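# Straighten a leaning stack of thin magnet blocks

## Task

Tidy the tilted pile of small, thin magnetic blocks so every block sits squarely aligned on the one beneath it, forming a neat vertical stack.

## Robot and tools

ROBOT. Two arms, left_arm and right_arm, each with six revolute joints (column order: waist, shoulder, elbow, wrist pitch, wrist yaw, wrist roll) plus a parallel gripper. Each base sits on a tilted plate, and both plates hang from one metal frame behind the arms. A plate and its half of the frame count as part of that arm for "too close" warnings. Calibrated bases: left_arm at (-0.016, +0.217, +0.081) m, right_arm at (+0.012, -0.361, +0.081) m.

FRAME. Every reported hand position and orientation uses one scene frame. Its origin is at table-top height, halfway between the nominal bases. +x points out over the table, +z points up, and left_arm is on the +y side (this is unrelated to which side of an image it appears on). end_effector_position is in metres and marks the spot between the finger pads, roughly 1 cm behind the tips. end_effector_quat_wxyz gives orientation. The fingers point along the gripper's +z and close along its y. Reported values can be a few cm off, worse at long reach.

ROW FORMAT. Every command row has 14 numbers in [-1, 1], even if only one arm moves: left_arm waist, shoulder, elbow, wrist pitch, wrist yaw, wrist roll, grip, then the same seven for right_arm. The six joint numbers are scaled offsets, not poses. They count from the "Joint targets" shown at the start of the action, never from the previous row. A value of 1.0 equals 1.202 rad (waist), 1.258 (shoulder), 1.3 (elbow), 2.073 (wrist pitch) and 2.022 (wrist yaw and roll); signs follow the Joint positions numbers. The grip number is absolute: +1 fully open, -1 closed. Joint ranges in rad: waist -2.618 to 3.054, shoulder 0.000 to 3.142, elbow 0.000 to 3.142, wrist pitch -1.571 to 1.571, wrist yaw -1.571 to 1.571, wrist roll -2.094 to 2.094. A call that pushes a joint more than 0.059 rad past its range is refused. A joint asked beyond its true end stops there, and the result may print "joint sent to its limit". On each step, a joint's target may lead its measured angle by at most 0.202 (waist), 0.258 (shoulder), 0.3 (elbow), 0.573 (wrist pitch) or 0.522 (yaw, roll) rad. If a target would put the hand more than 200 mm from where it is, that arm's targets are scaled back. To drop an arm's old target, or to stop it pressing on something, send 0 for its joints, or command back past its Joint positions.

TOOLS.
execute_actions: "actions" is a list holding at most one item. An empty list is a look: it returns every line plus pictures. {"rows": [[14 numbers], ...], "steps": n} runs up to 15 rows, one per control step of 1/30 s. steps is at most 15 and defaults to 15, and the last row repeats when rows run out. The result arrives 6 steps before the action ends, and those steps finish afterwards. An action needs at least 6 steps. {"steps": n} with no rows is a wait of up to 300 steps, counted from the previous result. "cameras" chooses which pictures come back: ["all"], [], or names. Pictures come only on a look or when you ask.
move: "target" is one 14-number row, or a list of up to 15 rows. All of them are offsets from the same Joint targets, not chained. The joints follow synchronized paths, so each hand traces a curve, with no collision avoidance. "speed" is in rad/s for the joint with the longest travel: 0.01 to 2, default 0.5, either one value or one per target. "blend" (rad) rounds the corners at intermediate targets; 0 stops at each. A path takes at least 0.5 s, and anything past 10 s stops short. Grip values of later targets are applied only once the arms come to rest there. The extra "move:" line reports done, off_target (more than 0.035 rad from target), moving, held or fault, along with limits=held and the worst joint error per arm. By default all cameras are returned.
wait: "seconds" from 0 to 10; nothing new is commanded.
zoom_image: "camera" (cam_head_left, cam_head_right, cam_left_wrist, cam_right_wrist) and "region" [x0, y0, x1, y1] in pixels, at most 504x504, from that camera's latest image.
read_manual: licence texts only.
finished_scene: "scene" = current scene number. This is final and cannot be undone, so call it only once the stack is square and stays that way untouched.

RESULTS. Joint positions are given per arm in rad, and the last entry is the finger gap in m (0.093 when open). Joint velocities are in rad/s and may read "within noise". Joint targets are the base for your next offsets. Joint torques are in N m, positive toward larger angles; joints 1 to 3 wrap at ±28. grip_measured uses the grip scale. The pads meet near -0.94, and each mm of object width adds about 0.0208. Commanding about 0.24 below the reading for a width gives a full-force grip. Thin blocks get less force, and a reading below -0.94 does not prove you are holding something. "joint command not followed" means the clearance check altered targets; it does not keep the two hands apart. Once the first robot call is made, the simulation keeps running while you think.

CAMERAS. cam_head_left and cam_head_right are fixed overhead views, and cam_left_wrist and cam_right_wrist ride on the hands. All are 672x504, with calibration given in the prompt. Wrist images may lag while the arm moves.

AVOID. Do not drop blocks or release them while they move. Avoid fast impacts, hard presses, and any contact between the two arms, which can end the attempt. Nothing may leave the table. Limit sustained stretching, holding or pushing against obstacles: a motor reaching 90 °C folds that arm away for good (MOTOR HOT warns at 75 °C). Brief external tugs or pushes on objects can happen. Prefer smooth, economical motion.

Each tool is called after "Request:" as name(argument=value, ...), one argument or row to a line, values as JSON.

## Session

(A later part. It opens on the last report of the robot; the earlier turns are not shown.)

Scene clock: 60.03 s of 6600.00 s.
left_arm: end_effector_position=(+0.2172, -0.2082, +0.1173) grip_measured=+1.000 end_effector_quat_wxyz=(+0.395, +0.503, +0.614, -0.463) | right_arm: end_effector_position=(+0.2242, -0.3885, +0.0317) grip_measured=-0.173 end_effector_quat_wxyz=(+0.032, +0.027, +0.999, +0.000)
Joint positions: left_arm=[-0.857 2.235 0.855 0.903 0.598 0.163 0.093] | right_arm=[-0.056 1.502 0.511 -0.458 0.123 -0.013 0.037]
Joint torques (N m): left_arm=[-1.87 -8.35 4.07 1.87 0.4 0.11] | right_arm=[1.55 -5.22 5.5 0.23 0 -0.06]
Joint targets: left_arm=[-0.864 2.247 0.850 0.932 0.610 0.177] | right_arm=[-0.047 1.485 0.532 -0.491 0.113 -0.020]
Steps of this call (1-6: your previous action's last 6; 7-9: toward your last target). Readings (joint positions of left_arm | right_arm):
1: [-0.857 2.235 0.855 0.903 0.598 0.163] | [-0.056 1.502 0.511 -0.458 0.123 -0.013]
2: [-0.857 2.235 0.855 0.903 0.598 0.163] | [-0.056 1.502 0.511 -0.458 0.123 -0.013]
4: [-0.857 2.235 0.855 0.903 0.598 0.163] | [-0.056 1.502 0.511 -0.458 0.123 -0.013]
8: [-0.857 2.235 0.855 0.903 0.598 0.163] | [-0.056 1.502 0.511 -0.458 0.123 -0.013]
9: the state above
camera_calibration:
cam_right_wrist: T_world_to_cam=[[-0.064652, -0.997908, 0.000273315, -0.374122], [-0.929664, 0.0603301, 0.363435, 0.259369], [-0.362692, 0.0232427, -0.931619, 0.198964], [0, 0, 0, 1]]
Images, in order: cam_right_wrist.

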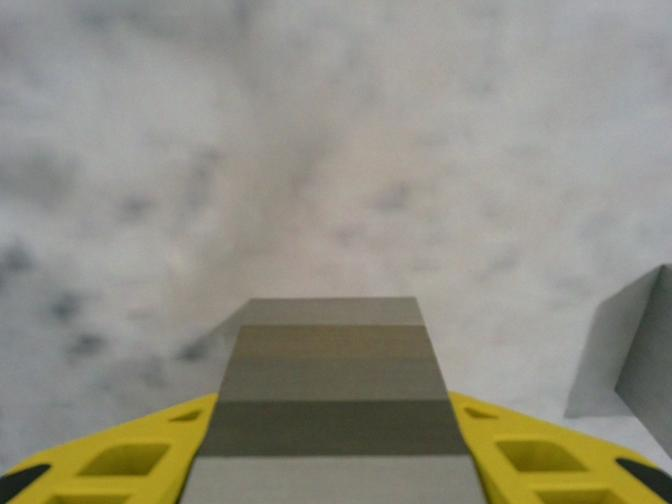

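Request:
execute_actions(
  actions=[
    {"rows": [[0,0,0,0,0,0,1,0,0,0,0,0,0,-0.19],[0,0,0,0,0,0,1,0,0,0,0,0,0,-0.18],[0,0,0,0,0,0,1,0,0,0,0,0,0,-0.165],[0,0,0,0,0,0,1,0,0,0,0,0,0,-0.15],[0,0,0,0,0,0,1,0,0,0,0,0,0,-0.135],[0,0,0,0,0,0,1,0,0,0,0,0,0,-0.12],[0,0,0,0,0,0,1,0,0,0,0,0,0,-0.105],[0,0,0,0,0,0,1,0,0,0,0,0,0,-0.09],[0,0,0,0,0,0,1,0,0,0,0,0,0,-0.07],[0,0,0,0,0,0,1,0,0,0,0,0,0,-0.04],[0,0,0,0,0,0,1,0,0,0,0,0,0,0],[0,0,0,0,0,0,1,0,0,0,0,0,0,0.04],[0,0,0,0,0,0,1,0,0,0,0,0,0,0.09],[0,0,0,0,0,0,1,0,0,0,0,0,0,0.14],[0,0,0,0,0,0,1,0,0,0,0,0,0,0.2]], "steps": 15},
  ],
)

Request:
move(
  target=[
    [0,0,0,0,0,0,1,0.01,-0.0668,0.0377,-0.0603,0.004,0,0.35],
    [0,0,0,0,0,0,1,0.0383,-0.1566,0.1215,-0.1674,0.006,0,0.35],
    [0,0,0,0,0,0,1,0.0383,-0.1566,0.1215,-0.1674,0.006,0.8081,0.35],
  ],
  speed=[0.25,0.3,0.8],
  blend=[0.05,0,0],
  cameras=["cam_left_wrist","cam_right_wrist"],
)

Scene clock: 62.97 s of 6600.00 s.
left_arm: end_effector_position=(+0.2172, -0.2082, +0.1173) grip_measured=+1.000 end_effector_quat_wxyz=(+0.395, +0.503, +0.614, -0.463) | right_arm: end_effector_position=(+0.2242, -0.3885, +0.0317) grip_measured=-0.078 end_effector_quat_wxyz=(+0.032, +0.027, +0.999, +0.000)
Joint positions: left_arm=[-0.857 2.235 0.855 0.903 0.598 0.163 0.093] | right_arm=[-0.056 1.502 0.511 -0.458 0.123 -0.013 0.041]
Joint velocities: left_arm=[within noise] | right_arm=[-0.002 -0.007 0.002 0.022 0.022 -0.007 0.019]
Joint torques (N m): left_arm=[-1.91 -8.4 4.1 1.84 0.39 0.11] | right_arm=[1.61 -5.18 5.53 0.26 -0.01 -0.11]
Joint targets: left_arm=[-0.864 2.247 0.850 0.932 0.610 0.177] | right_arm=[-0.047 1.485 0.532 -0.491 0.113 -0.020]
Steps of this call (1-15: toward your last target; 16-79: nothing new was sent; 80-88: this action's first 9). Readings (joint positions of left_arm | right_arm):
80: [-0.857 2.235 0.855 0.903 0.598 0.163] | [-0.056 1.502 0.511 -0.458 0.123 -0.013]
81: [-0.857 2.235 0.855 0.903 0.598 0.163] | [-0.056 1.502 0.511 -0.458 0.123 -0.013]
83: [-0.857 2.235 0.855 0.903 0.598 0.163] | [-0.056 1.502 0.511 -0.458 0.123 -0.013]
87: [-0.857 2.235 0.855 0.903 0.598 0.163] | [-0.056 1.502 0.511 -0.458 0.123 -0.013]
88: the state above

Scene clock: 67.63 s of 6600.00 s.
left_arm: end_effector_position=(+0.2172, -0.2082, +0.1173) grip_measured=+1.000 end_effector_quat_wxyz=(+0.395, +0.503, +0.614, -0.463) | right_arm: end_effector_position=(+0.2267, -0.3871, +0.0985) grip_measured=+0.348 end_effector_quat_wxyz=(+0.026, +0.726, +0.686, +0.029)
Joint positions: left_arm=[-0.857 2.235 0.855 0.903 0.598 0.163 0.093] | right_arm=[-0.01 1.302 0.666 -0.806 0.123 1.606 0.062]
Joint torques (N m): left_arm=[-1.88 -8.34 3.96 1.84 0.4 0.11] | right_arm=[1.47 -4.14 6.74 0.14 0.23 0.07]
Joint targets: left_arm=[-0.864 2.247 0.850 0.932 0.610 0.177] | right_arm=[-0.001 1.288 0.689 -0.838 0.125 1.615]
Kept back: nothing.
move: done
camera_calibration:
cam_left_wrist: T_world_to_cam=[[-0.976616, -0.0553302, 0.207749, 0.172909], [-0.197606, 0.611687, -0.766023, 0.302344], [-0.0846932, -0.789163, -0.608317, 0.00907021], [0, 0, 0, 1]]
cam_right_wrist: T_world_to_cam=[[-0.9949, 0.0676879, -0.0747761, 0.258121], [0.0291507, 0.902701, 0.429279, 0.339542], [0.0965575, 0.42491, -0.900071, 0.31035], [0, 0, 0, 1]]
Images, in order: cam_left_wrist, cam_right_wrist.

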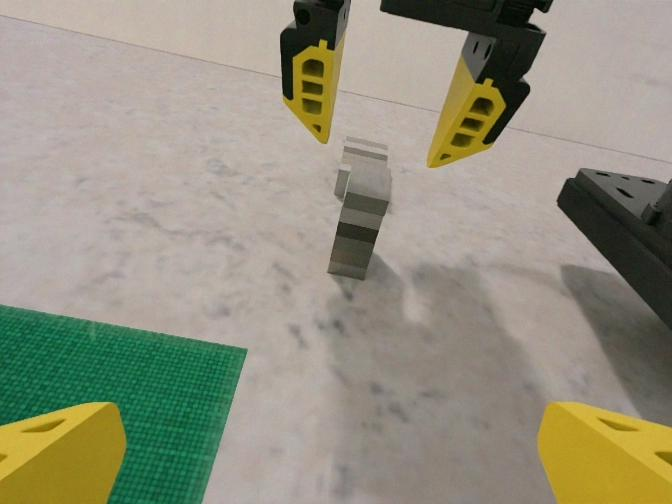

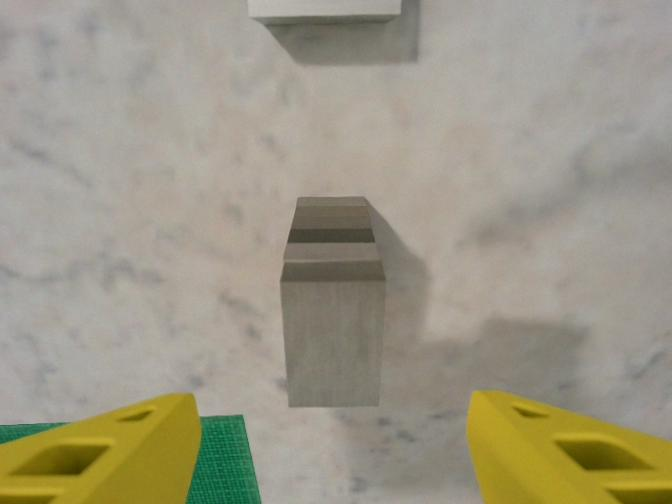

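Request:
zoom_image(
  camera="cam_right_wrist",
  region=[270, 180, 400, 300],
)

Request:
zoom_image(
  camera="cam_left_wrist",
  region=[310, 150, 410, 290],
)

Scaled by 3.877 from the camera's 672x504 image, which has a finer 960x720 frame.

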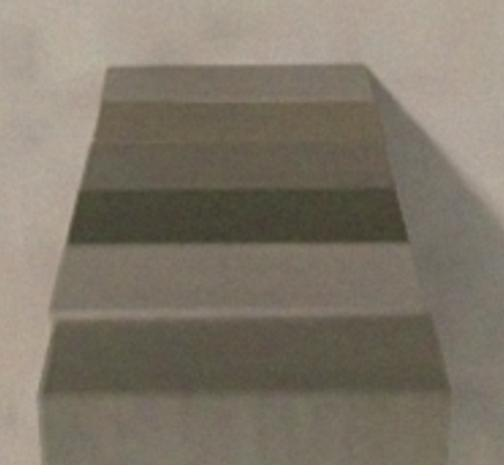

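Scaled by 3.600 from the camera's 672x504 image, which has a finer 960x720 frame.

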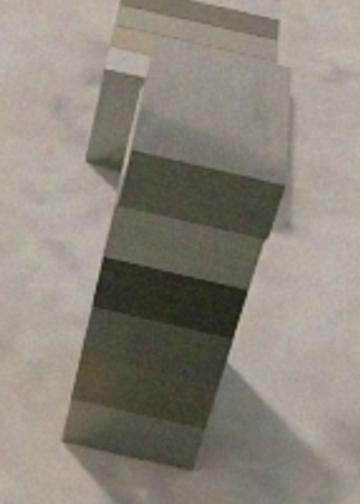

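Request:
move(
  target=[
    [0,0,0,0,0,0,1,-0.0408,0.1073,-0.1031,0.1220,-0.0045,-0.0242,0.2],
    [0,0,0,0,0,0,1,-0.0507,0.1653,-0.14,0.1804,-0.0054,-0.0302,0.2],
  ],
  speed=[0.25,0.2],
  blend=[0.05,0],
  cameras=["cam_left_wrist","cam_right_wrist"],
)

Scene clock: 70.97 s of 6600.00 s.
left_arm: end_effector_position=(+0.2172, -0.2082, +0.1173) grip_measured=+1.000 end_effector_quat_wxyz=(+0.395, +0.503, +0.614, -0.463) | right_arm: end_effector_position=(+0.2271, -0.3885, +0.0364) grip_measured=+0.202 end_effector_quat_wxyz=(+0.028, +0.726, +0.687, +0.027)
Joint positions: left_arm=[-0.857 2.235 0.855 0.903 0.598 0.163 0.093] | right_arm=[-0.053 1.484 0.519 -0.471 0.123 1.561 0.055]
Joint torques (N m): left_arm=[-1.85 -8.31 4.07 1.84 0.39 0.12] | right_arm=[-0.28 -2.47 2.93 0.69 0.09 -0.05]
Joint targets: left_arm=[-0.864 2.247 0.850 0.932 0.610 0.177] | right_arm=[-0.062 1.496 0.507 -0.464 0.114 1.554]
Kept back: nothing.
move: done
camera_calibration:
cam_left_wrist: T_world_to_cam=[[-0.976616, -0.0553302, 0.207749, 0.172909], [-0.197606, 0.611687, -0.766023, 0.302344], [-0.0846932, -0.789163, -0.608317, 0.00907021], [0, 0, 0, 1]]
cam_right_wrist: T_world_to_cam=[[-0.994955, 0.0661887, -0.0753936, 0.253489], [0.0280801, 0.905181, 0.424098, 0.368868], [0.0963153, 0.419841, -0.902473, 0.253226], [0, 0, 0, 1]]
Images, in order: cam_left_wrist, cam_right_wrist.

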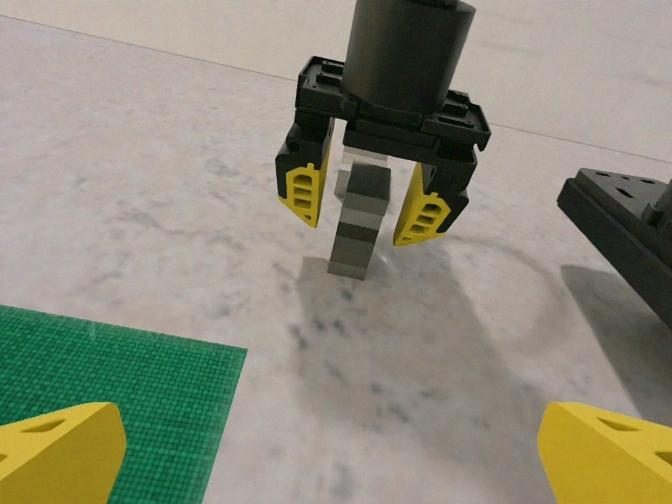

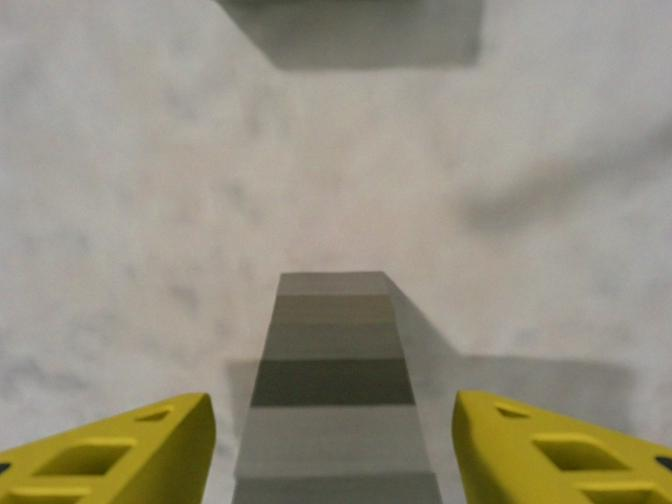

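Request:
execute_actions(
  actions=[
    {"rows": [[0,0,0,0,0,0,1,0,0,0,0,0,0,0.18],[0,0,0,0,0,0,1,0,0,0,0,0,0,0.15],[0,0,0,0,0,0,1,0,0,0,0,0,0,0.11],[0,0,0,0,0,0,1,0,0,0,0,0,0,0.07],[0,0,0,0,0,0,1,0,0,0,0,0,0,0.03],[0,0,0,0,0,0,1,0,0,0,0,0,0,-0.01],[0,0,0,0,0,0,1,0,0,0,0,0,0,-0.05],[0,0,0,0,0,0,1,0,0,0,0,0,0,-0.09],[0,0,0,0,0,0,1,0,0,0,0,0,0,-0.13],[0,0,0,0,0,0,1,0,0,0,0,0,0,-0.165],[0,0,0,0,0,0,1,0,0,0,0,0,0,-0.195],[0,0,0,0,0,0,1,0,0,0,0,0,0,-0.22],[0,0,0,0,0,0,1,0,0,0,0,0,0,-0.245],[0,0,0,0,0,0,1,0,0,0,0,0,0,-0.265],[0,0,0,0,0,0,1,0,0,0,0,0,0,-0.285]], "steps": 15},
  ],
)

Request:
execute_actions(
  actions=[
    {"rows": [[0,0,0,0,0,0,1,0,0,0,0,0,0,-0.3],[0,0,0,0,0,0,1,0,0,0,0,0,0,-0.315],[0,0,0,0,0,0,1,0,0,0,0,0,0,-0.327],[0,0,0,0,0,0,1,0,0,0,0,0,0,-0.339],[0,0,0,0,0,0,1,0,0,0,0,0,0,-0.35],[0,0,0,0,0,0,1,0,0,0,0,0,0,-0.36],[0,0,0,0,0,0,1,0,0,0,0,0,0,-0.37],[0,0,0,0,0,0,1,0,0,0,0,0,0,-0.38],[0,0,0,0,0,0,1,0,0,0,0,0,0,-0.39],[0,0,0,0,0,0,1,0,0,0,0,0,0,-0.4],[0,0,0,0,0,0,1,0,0,0,0,0,0,-0.408],[0,0,0,0,0,0,1,0,0,0,0,0,0,-0.416],[0,0,0,0,0,0,1,0,0,0,0,0,0,-0.424],[0,0,0,0,0,0,1,0,0,0,0,0,0,-0.432],[0,0,0,0,0,0,1,0,0,0,0,0,0,-0.44]], "steps": 15},
  ],
)

Request:
execute_actions(
  actions=[
    {"rows": [[0,0,0,0,0,0,1,0,0,0,0,0,0,-0.45],[0,0,0,0,0,0,1,0,0,0,0,0,0,-0.462],[0,0,0,0,0,0,1,0,0,0,0,0,0,-0.475],[0,0,0,0,0,0,1,0,0,0,0,0,0,-0.49],[0,0,0,0,0,0,1,0,0,0,0,0,0,-0.505],[0,0,0,0,0,0,1,0,0,0,0,0,0,-0.52],[0,0,0,0,0,0,1,0,0,0,0,0,0,-0.53],[0,0,0,0,0,0,1,0,0,0,0,0,0,-0.54]], "steps": 15},
  ],
)

Request:
execute_actions(
  actions=[
    {"steps": 9},
  ],
  cameras=["cam_left_wrist","cam_right_wrist"],
)

Scene clock: 72.17 s of 6600.00 s.
left_arm: end_effector_position=(+0.2172, -0.2082, +0.1173) grip_measured=+1.000 end_effector_quat_wxyz=(+0.395, +0.503, +0.614, -0.463) | right_arm: end_effector_position=(+0.2273, -0.3885, +0.0365) grip_measured=-0.104 end_effector_quat_wxyz=(+0.028, +0.726, +0.687, +0.028)
Joint positions: left_arm=[-0.857 2.235 0.855 0.903 0.598 0.163 0.093] | right_arm=[-0.053 1.484 0.519 -0.47 0.123 1.561 0.04]
Joint velocities: left_arm=[within noise] | right_arm=[-0.007 -0.002 -0.007 0.037 0.007 0.081 -0.055]
Joint torques (N m): left_arm=[-1.84 -8.4 4.03 1.86 0.38 0.15] | right_arm=[-0.23 -2.61 3.03 0.64 0.09 -0.08]
Joint targets: left_arm=[-0.864 2.247 0.850 0.932 0.610 0.177] | right_arm=[-0.062 1.496 0.507 -0.464 0.114 1.553]
Steps of this call (1-27: nothing new was sent; 28-36: this action's first 9). Readings (joint positions of left_arm | right_arm):
28: [-0.857 2.235 0.855 0.903 0.598 0.163] | [-0.053 1.484 0.519 -0.471 0.123 1.561]
29: [-0.857 2.235 0.855 0.903 0.598 0.163] | [-0.053 1.484 0.519 -0.471 0.123 1.561]
31: [-0.857 2.235 0.855 0.903 0.598 0.163] | [-0.053 1.484 0.519 -0.471 0.123 1.561]
35: [-0.857 2.235 0.855 0.903 0.598 0.163] | [-0.053 1.484 0.519 -0.470 0.123 1.561]
36: the state above

Scene clock: 72.67 s of 6600.00 s.
left_arm: end_effector_position=(+0.2172, -0.2082, +0.1173) grip_measured=+1.000 end_effector_quat_wxyz=(+0.395, +0.503, +0.614, -0.463) | right_arm: end_effector_position=(+0.2273, -0.3885, +0.0365) grip_measured=-0.382 end_effector_quat_wxyz=(+0.028, +0.726, +0.687, +0.028)
Joint positions: left_arm=[-0.857 2.235 0.855 0.903 0.598 0.163 0.093] | right_arm=[-0.053 1.484 0.519 -0.47 0.123 1.561 0.027]
Joint velocities: left_arm=[within noise] | right_arm=[-0.022 -0.022 -0.017 0.022 -0.037 -0.037 -0.012]
Joint torques (N m): left_arm=[-1.91 -8.4 3.96 1.84 0.38 0.16] | right_arm=[-0.34 -2.5 3.02 0.62 0.08 -0.07]
Joint targets: left_arm=[-0.864 2.247 0.850 0.932 0.610 0.177] | right_arm=[-0.062 1.496 0.507 -0.464 0.114 1.553]
Steps of this call (1-6: your previous action's last 6; 7-15: this action's first 9). Readings (joint positions of left_arm | right_arm):
7: [-0.857 2.235 0.855 0.903 0.598 0.163] | [-0.053 1.484 0.519 -0.470 0.123 1.561]
8: [-0.857 2.235 0.855 0.903 0.598 0.163] | [-0.053 1.484 0.519 -0.470 0.123 1.561]
10: [-0.857 2.235 0.855 0.903 0.598 0.163] | [-0.053 1.484 0.519 -0.470 0.123 1.561]
14: [-0.857 2.235 0.855 0.903 0.598 0.163] | [-0.053 1.484 0.519 -0.470 0.123 1.561]
15: the state above

Scene clock: 73.17 s of 6600.00 s.
left_arm: end_effector_position=(+0.2172, -0.2082, +0.1173) grip_measured=+1.000 end_effector_quat_wxyz=(+0.395, +0.503, +0.614, -0.463) | right_arm: end_effector_position=(+0.2273, -0.3885, +0.0365) grip_measured=-0.472 end_effector_quat_wxyz=(+0.028, +0.726, +0.687, +0.028)
Joint positions: left_arm=[-0.857 2.235 0.855 0.903 0.598 0.163 0.093] | right_arm=[-0.053 1.484 0.519 -0.47 0.123 1.561 0.023]
Joint velocities: left_arm=[within noise] | right_arm=[-0.002 -0.012 -0.002 0.066 -0.081 -0.051 -0.006]
Joint torques (N m): left_arm=[-1.88 -8.39 4.15 1.85 0.41 0.11] | right_arm=[-0.43 -2.65 2.92 0.64 0.07 -0.08]
Joint targets: left_arm=[-0.864 2.247 0.850 0.932 0.610 0.177] | right_arm=[-0.062 1.496 0.507 -0.464 0.114 1.554]
Steps of this call (1-6: your previous action's last 6; 7-15: this action's first 9). Readings (joint positions of left_arm | right_arm):
7: [-0.857 2.235 0.855 0.903 0.598 0.163] | [-0.053 1.484 0.519 -0.470 0.123 1.561]
8: [-0.857 2.235 0.855 0.903 0.598 0.163] | [-0.053 1.484 0.519 -0.470 0.123 1.561]
10: [-0.857 2.235 0.855 0.903 0.598 0.163] | [-0.053 1.484 0.519 -0.470 0.123 1.561]
14: [-0.857 2.235 0.855 0.903 0.598 0.163] | [-0.053 1.484 0.519 -0.470 0.123 1.561]
15: the state above

Scene clock: 73.47 s of 6600.00 s.
left_arm: end_effector_position=(+0.2172, -0.2082, +0.1173) grip_measured=+1.000 end_effector_quat_wxyz=(+0.395, +0.503, +0.614, -0.463) | right_arm: end_effector_position=(+0.2273, -0.3885, +0.0365) grip_measured=-0.496 end_effector_quat_wxyz=(+0.028, +0.726, +0.687, +0.028)
Joint positions: left_arm=[-0.857 2.235 0.855 0.903 0.598 0.163 0.093] | right_arm=[-0.053 1.484 0.519 -0.47 0.123 1.561 0.021]
Joint torques (N m): left_arm=[-1.91 -8.42 4.03 1.82 0.4 0.13] | right_arm=[-0.36 -2.54 3.02 0.66 0.09 -0.09]
Joint targets: left_arm=[-0.864 2.247 0.850 0.932 0.610 0.177] | right_arm=[-0.062 1.496 0.507 -0.464 0.114 1.554]
Steps of this call (1-6: your previous action's last 6; 7-9: toward your last target). Readings (joint positions of left_arm | right_arm):
1: [-0.857 2.235 0.855 0.903 0.598 0.163] | [-0.053 1.484 0.519 -0.470 0.123 1.561]
2: [-0.857 2.235 0.855 0.903 0.598 0.163] | [-0.053 1.484 0.519 -0.470 0.123 1.561]
4: [-0.857 2.235 0.855 0.903 0.598 0.163] | [-0.053 1.484 0.519 -0.470 0.123 1.561]
8: [-0.857 2.235 0.855 0.903 0.598 0.163] | [-0.053 1.484 0.519 -0.470 0.123 1.561]
9: the state above
camera_calibration:
cam_left_wrist: T_world_to_cam=[[-0.976616, -0.0553302, 0.207749, 0.172909], [-0.197606, 0.611687, -0.766023, 0.302344], [-0.0846932, -0.789163, -0.608317, 0.00907021], [0, 0, 0, 1]]
cam_right_wrist: T_world_to_cam=[[-0.994916, 0.0658996, -0.0761493, 0.253579], [0.0275019, 0.905219, 0.424054, 0.369015], [0.0968768, 0.419804, -0.90243, 0.253083], [0, 0, 0, 1]]
Images, in order: cam_left_wrist, cam_right_wrist.

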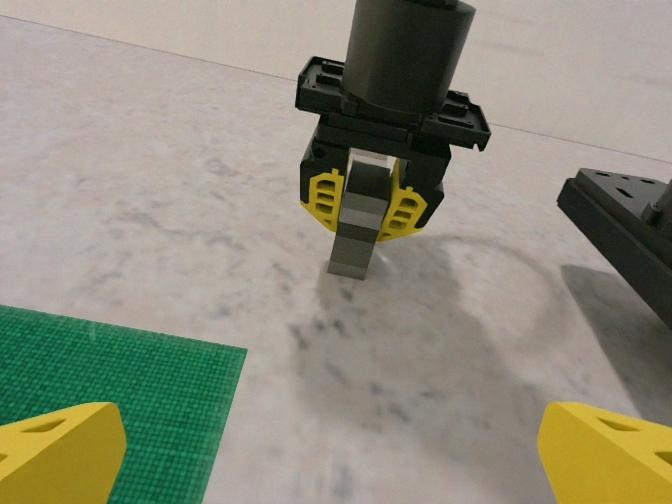

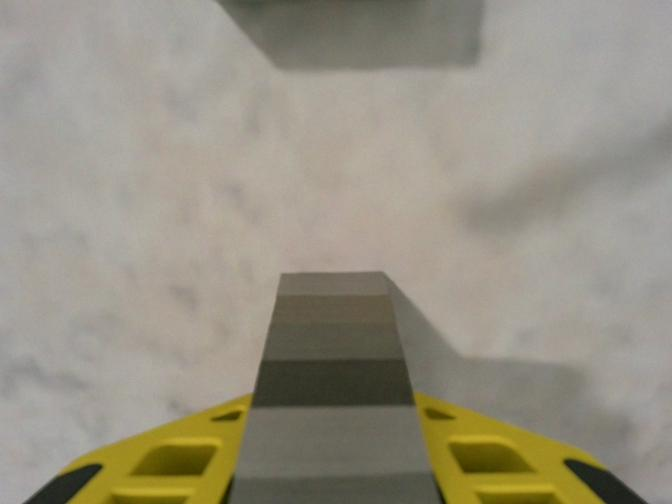

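Request:
execute_actions(
  actions=[
    {"rows": [[0,0,0,0,0,0,1,0,0,0,0,0,0,-0.53],[0,0,0,0,0,0,1,0,0,0,0,0,0,-0.52],[0,0,0,0,0,0,1,0,0,0,0,0,0,-0.505],[0,0,0,0,0,0,1,0,0,0,0,0,0,-0.49],[0,0,0,0,0,0,1,0,0,0,0,0,0,-0.475],[0,0,0,0,0,0,1,0,0,0,0,0,0,-0.46],[0,0,0,0,0,0,1,0,0,0,0,0,0,-0.445],[0,0,0,0,0,0,1,0,0,0,0,0,0,-0.43],[0,0,0,0,0,0,1,0,0,0,0,0,0,-0.415],[0,0,0,0,0,0,1,0,0,0,0,0,0,-0.395],[0,0,0,0,0,0,1,0,0,0,0,0,0,-0.37],[0,0,0,0,0,0,1,0,0,0,0,0,0,-0.33],[0,0,0,0,0,0,1,0,0,0,0,0,0,-0.28],[0,0,0,0,0,0,1,0,0,0,0,0,0,-0.22],[0,0,0,0,0,0,1,0,0,0,0,0,0,-0.15]], "steps": 15},
  ],
)

Request:
move(
  target=[
    [0,0,0,0,0,0,1,0.0225,-0.0755,0.0569,-0.0733,0.004,0.011,0.2],
    [0,0,0,0,0,0,1,0.0507,-0.1653,0.14,-0.1804,0.0054,0.0302,0.2],
  ],
  speed=[0.25,0.3],
  blend=[0.05,0],
  cameras=["cam_left_wrist","cam_right_wrist"],
)

Request:
zoom_image(
  camera="cam_right_wrist",
  region=[270, 180, 400, 300],
)

Request:
zoom_image(
  camera="cam_left_wrist",
  region=[310, 150, 410, 290],
)

Scene clock: 74.50 s of 6600.00 s.
left_arm: end_effector_position=(+0.2172, -0.2082, +0.1173) grip_measured=+1.000 end_effector_quat_wxyz=(+0.395, +0.503, +0.614, -0.463) | right_arm: end_effector_position=(+0.2273, -0.3885, +0.0365) grip_measured=-0.421 end_effector_quat_wxyz=(+0.028, +0.726, +0.687, +0.028)
Joint positions: left_arm=[-0.857 2.235 0.855 0.903 0.598 0.163 0.093] | right_arm=[-0.053 1.484 0.519 -0.47 0.123 1.56 0.025]
Joint velocities: left_arm=[within noise] | right_arm=[-0.002 0.002 -0.017 0.066 0.066 0.022 0.018]
Joint torques (N m): left_arm=[-1.81 -8.36 4.05 1.84 0.41 0.1] | right_arm=[-0.27 -2.36 2.88 0.65 0.06 -0.11]
Joint targets: left_arm=[-0.864 2.247 0.850 0.932 0.610 0.177] | right_arm=[-0.062 1.496 0.507 -0.464 0.114 1.553]
Steps of this call (1-15: toward your last target; 16-22: nothing new was sent; 23-31: this action's first 9). Readings (joint positions of left_arm | right_arm):
23: [-0.857 2.235 0.855 0.903 0.598 0.163] | [-0.053 1.484 0.519 -0.470 0.123 1.560]
24: [-0.857 2.235 0.855 0.903 0.598 0.163] | [-0.053 1.484 0.519 -0.470 0.123 1.560]
26: [-0.857 2.235 0.855 0.903 0.598 0.163] | [-0.053 1.484 0.519 -0.470 0.123 1.560]
30: [-0.857 2.235 0.855 0.903 0.598 0.163] | [-0.053 1.484 0.519 -0.470 0.123 1.560]
31: the state above

Scene clock: 76.97 s of 6600.00 s.
left_arm: end_effector_position=(+0.2172, -0.2082, +0.1173) grip_measured=+1.000 end_effector_quat_wxyz=(+0.395, +0.503, +0.614, -0.463) | right_arm: end_effector_position=(+0.2269, -0.3871, +0.0985) grip_measured=+0.198 end_effector_quat_wxyz=(+0.026, +0.726, +0.686, +0.030)
Joint positions: left_arm=[-0.857 2.235 0.855 0.903 0.598 0.163 0.093] | right_arm=[-0.01 1.302 0.666 -0.804 0.123 1.606 0.055]
Joint torques (N m): left_arm=[-1.89 -8.36 4.04 1.85 0.41 0.12] | right_arm=[1.47 -4.03 6.83 0.18 0.23 0.06]
Joint targets: left_arm=[-0.864 2.247 0.850 0.932 0.610 0.177] | right_arm=[-0.001 1.288 0.689 -0.838 0.125 1.615]
Kept back: nothing.
move: done
camera_calibration:
cam_left_wrist: T_world_to_cam=[[-0.976616, -0.0553302, 0.207749, 0.172909], [-0.197606, 0.611687, -0.766023, 0.302344], [-0.0846932, -0.789163, -0.608317, 0.00907021], [0, 0, 0, 1]]
cam_right_wrist: T_world_to_cam=[[-0.994779, 0.0682121, -0.0759031, 0.258684], [0.0291385, 0.902679, 0.429327, 0.33952], [0.0978014, 0.424873, -0.899954, 0.310038], [0, 0, 0, 1]]
Images, in order: cam_left_wrist, cam_right_wrist.

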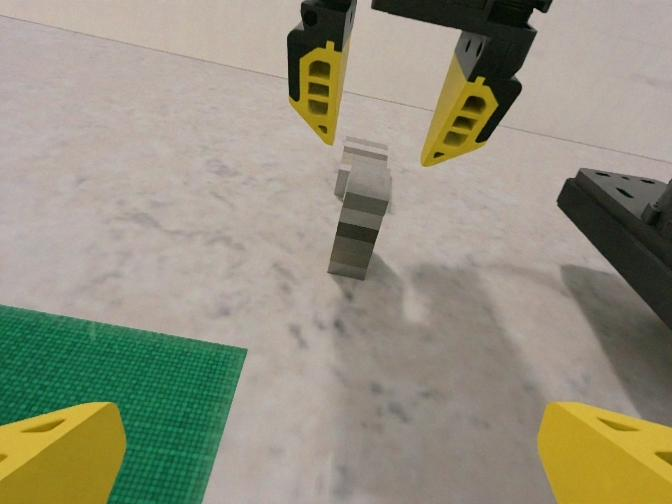

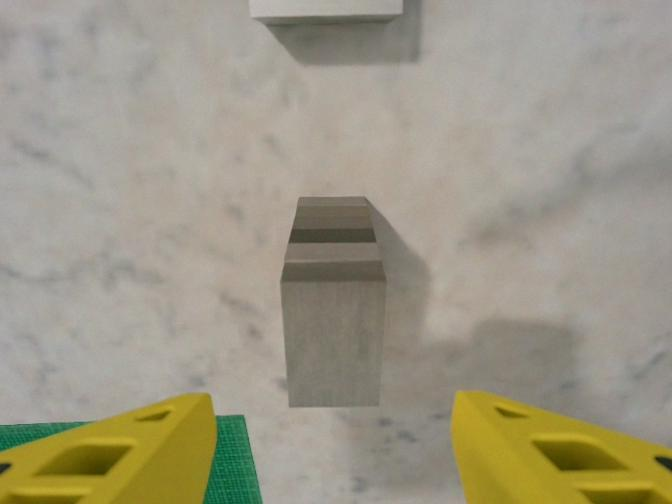

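Scaled by 3.877 from the camera's 672x504 image, which has a finer 960x720 frame.

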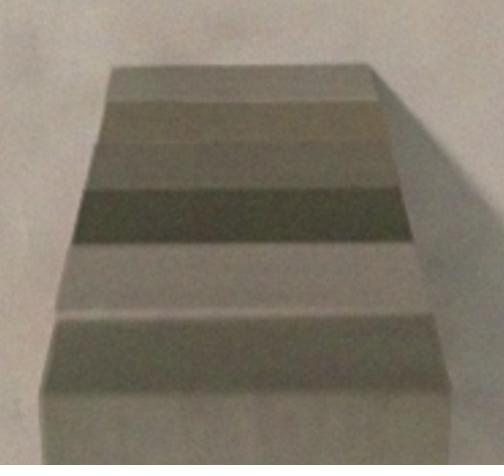

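Scaled by 3.600 from the camera's 672x504 image, which has a finer 960x720 frame.

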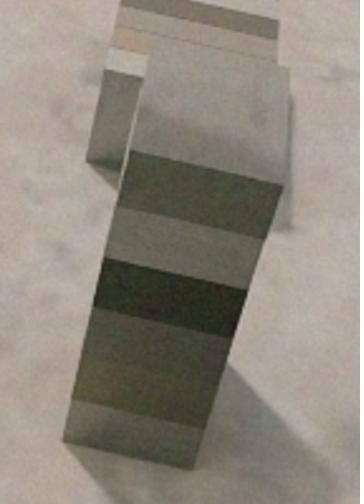

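Request:
finished_scene(
  scene=2,
)

The scene is finished: the task was done.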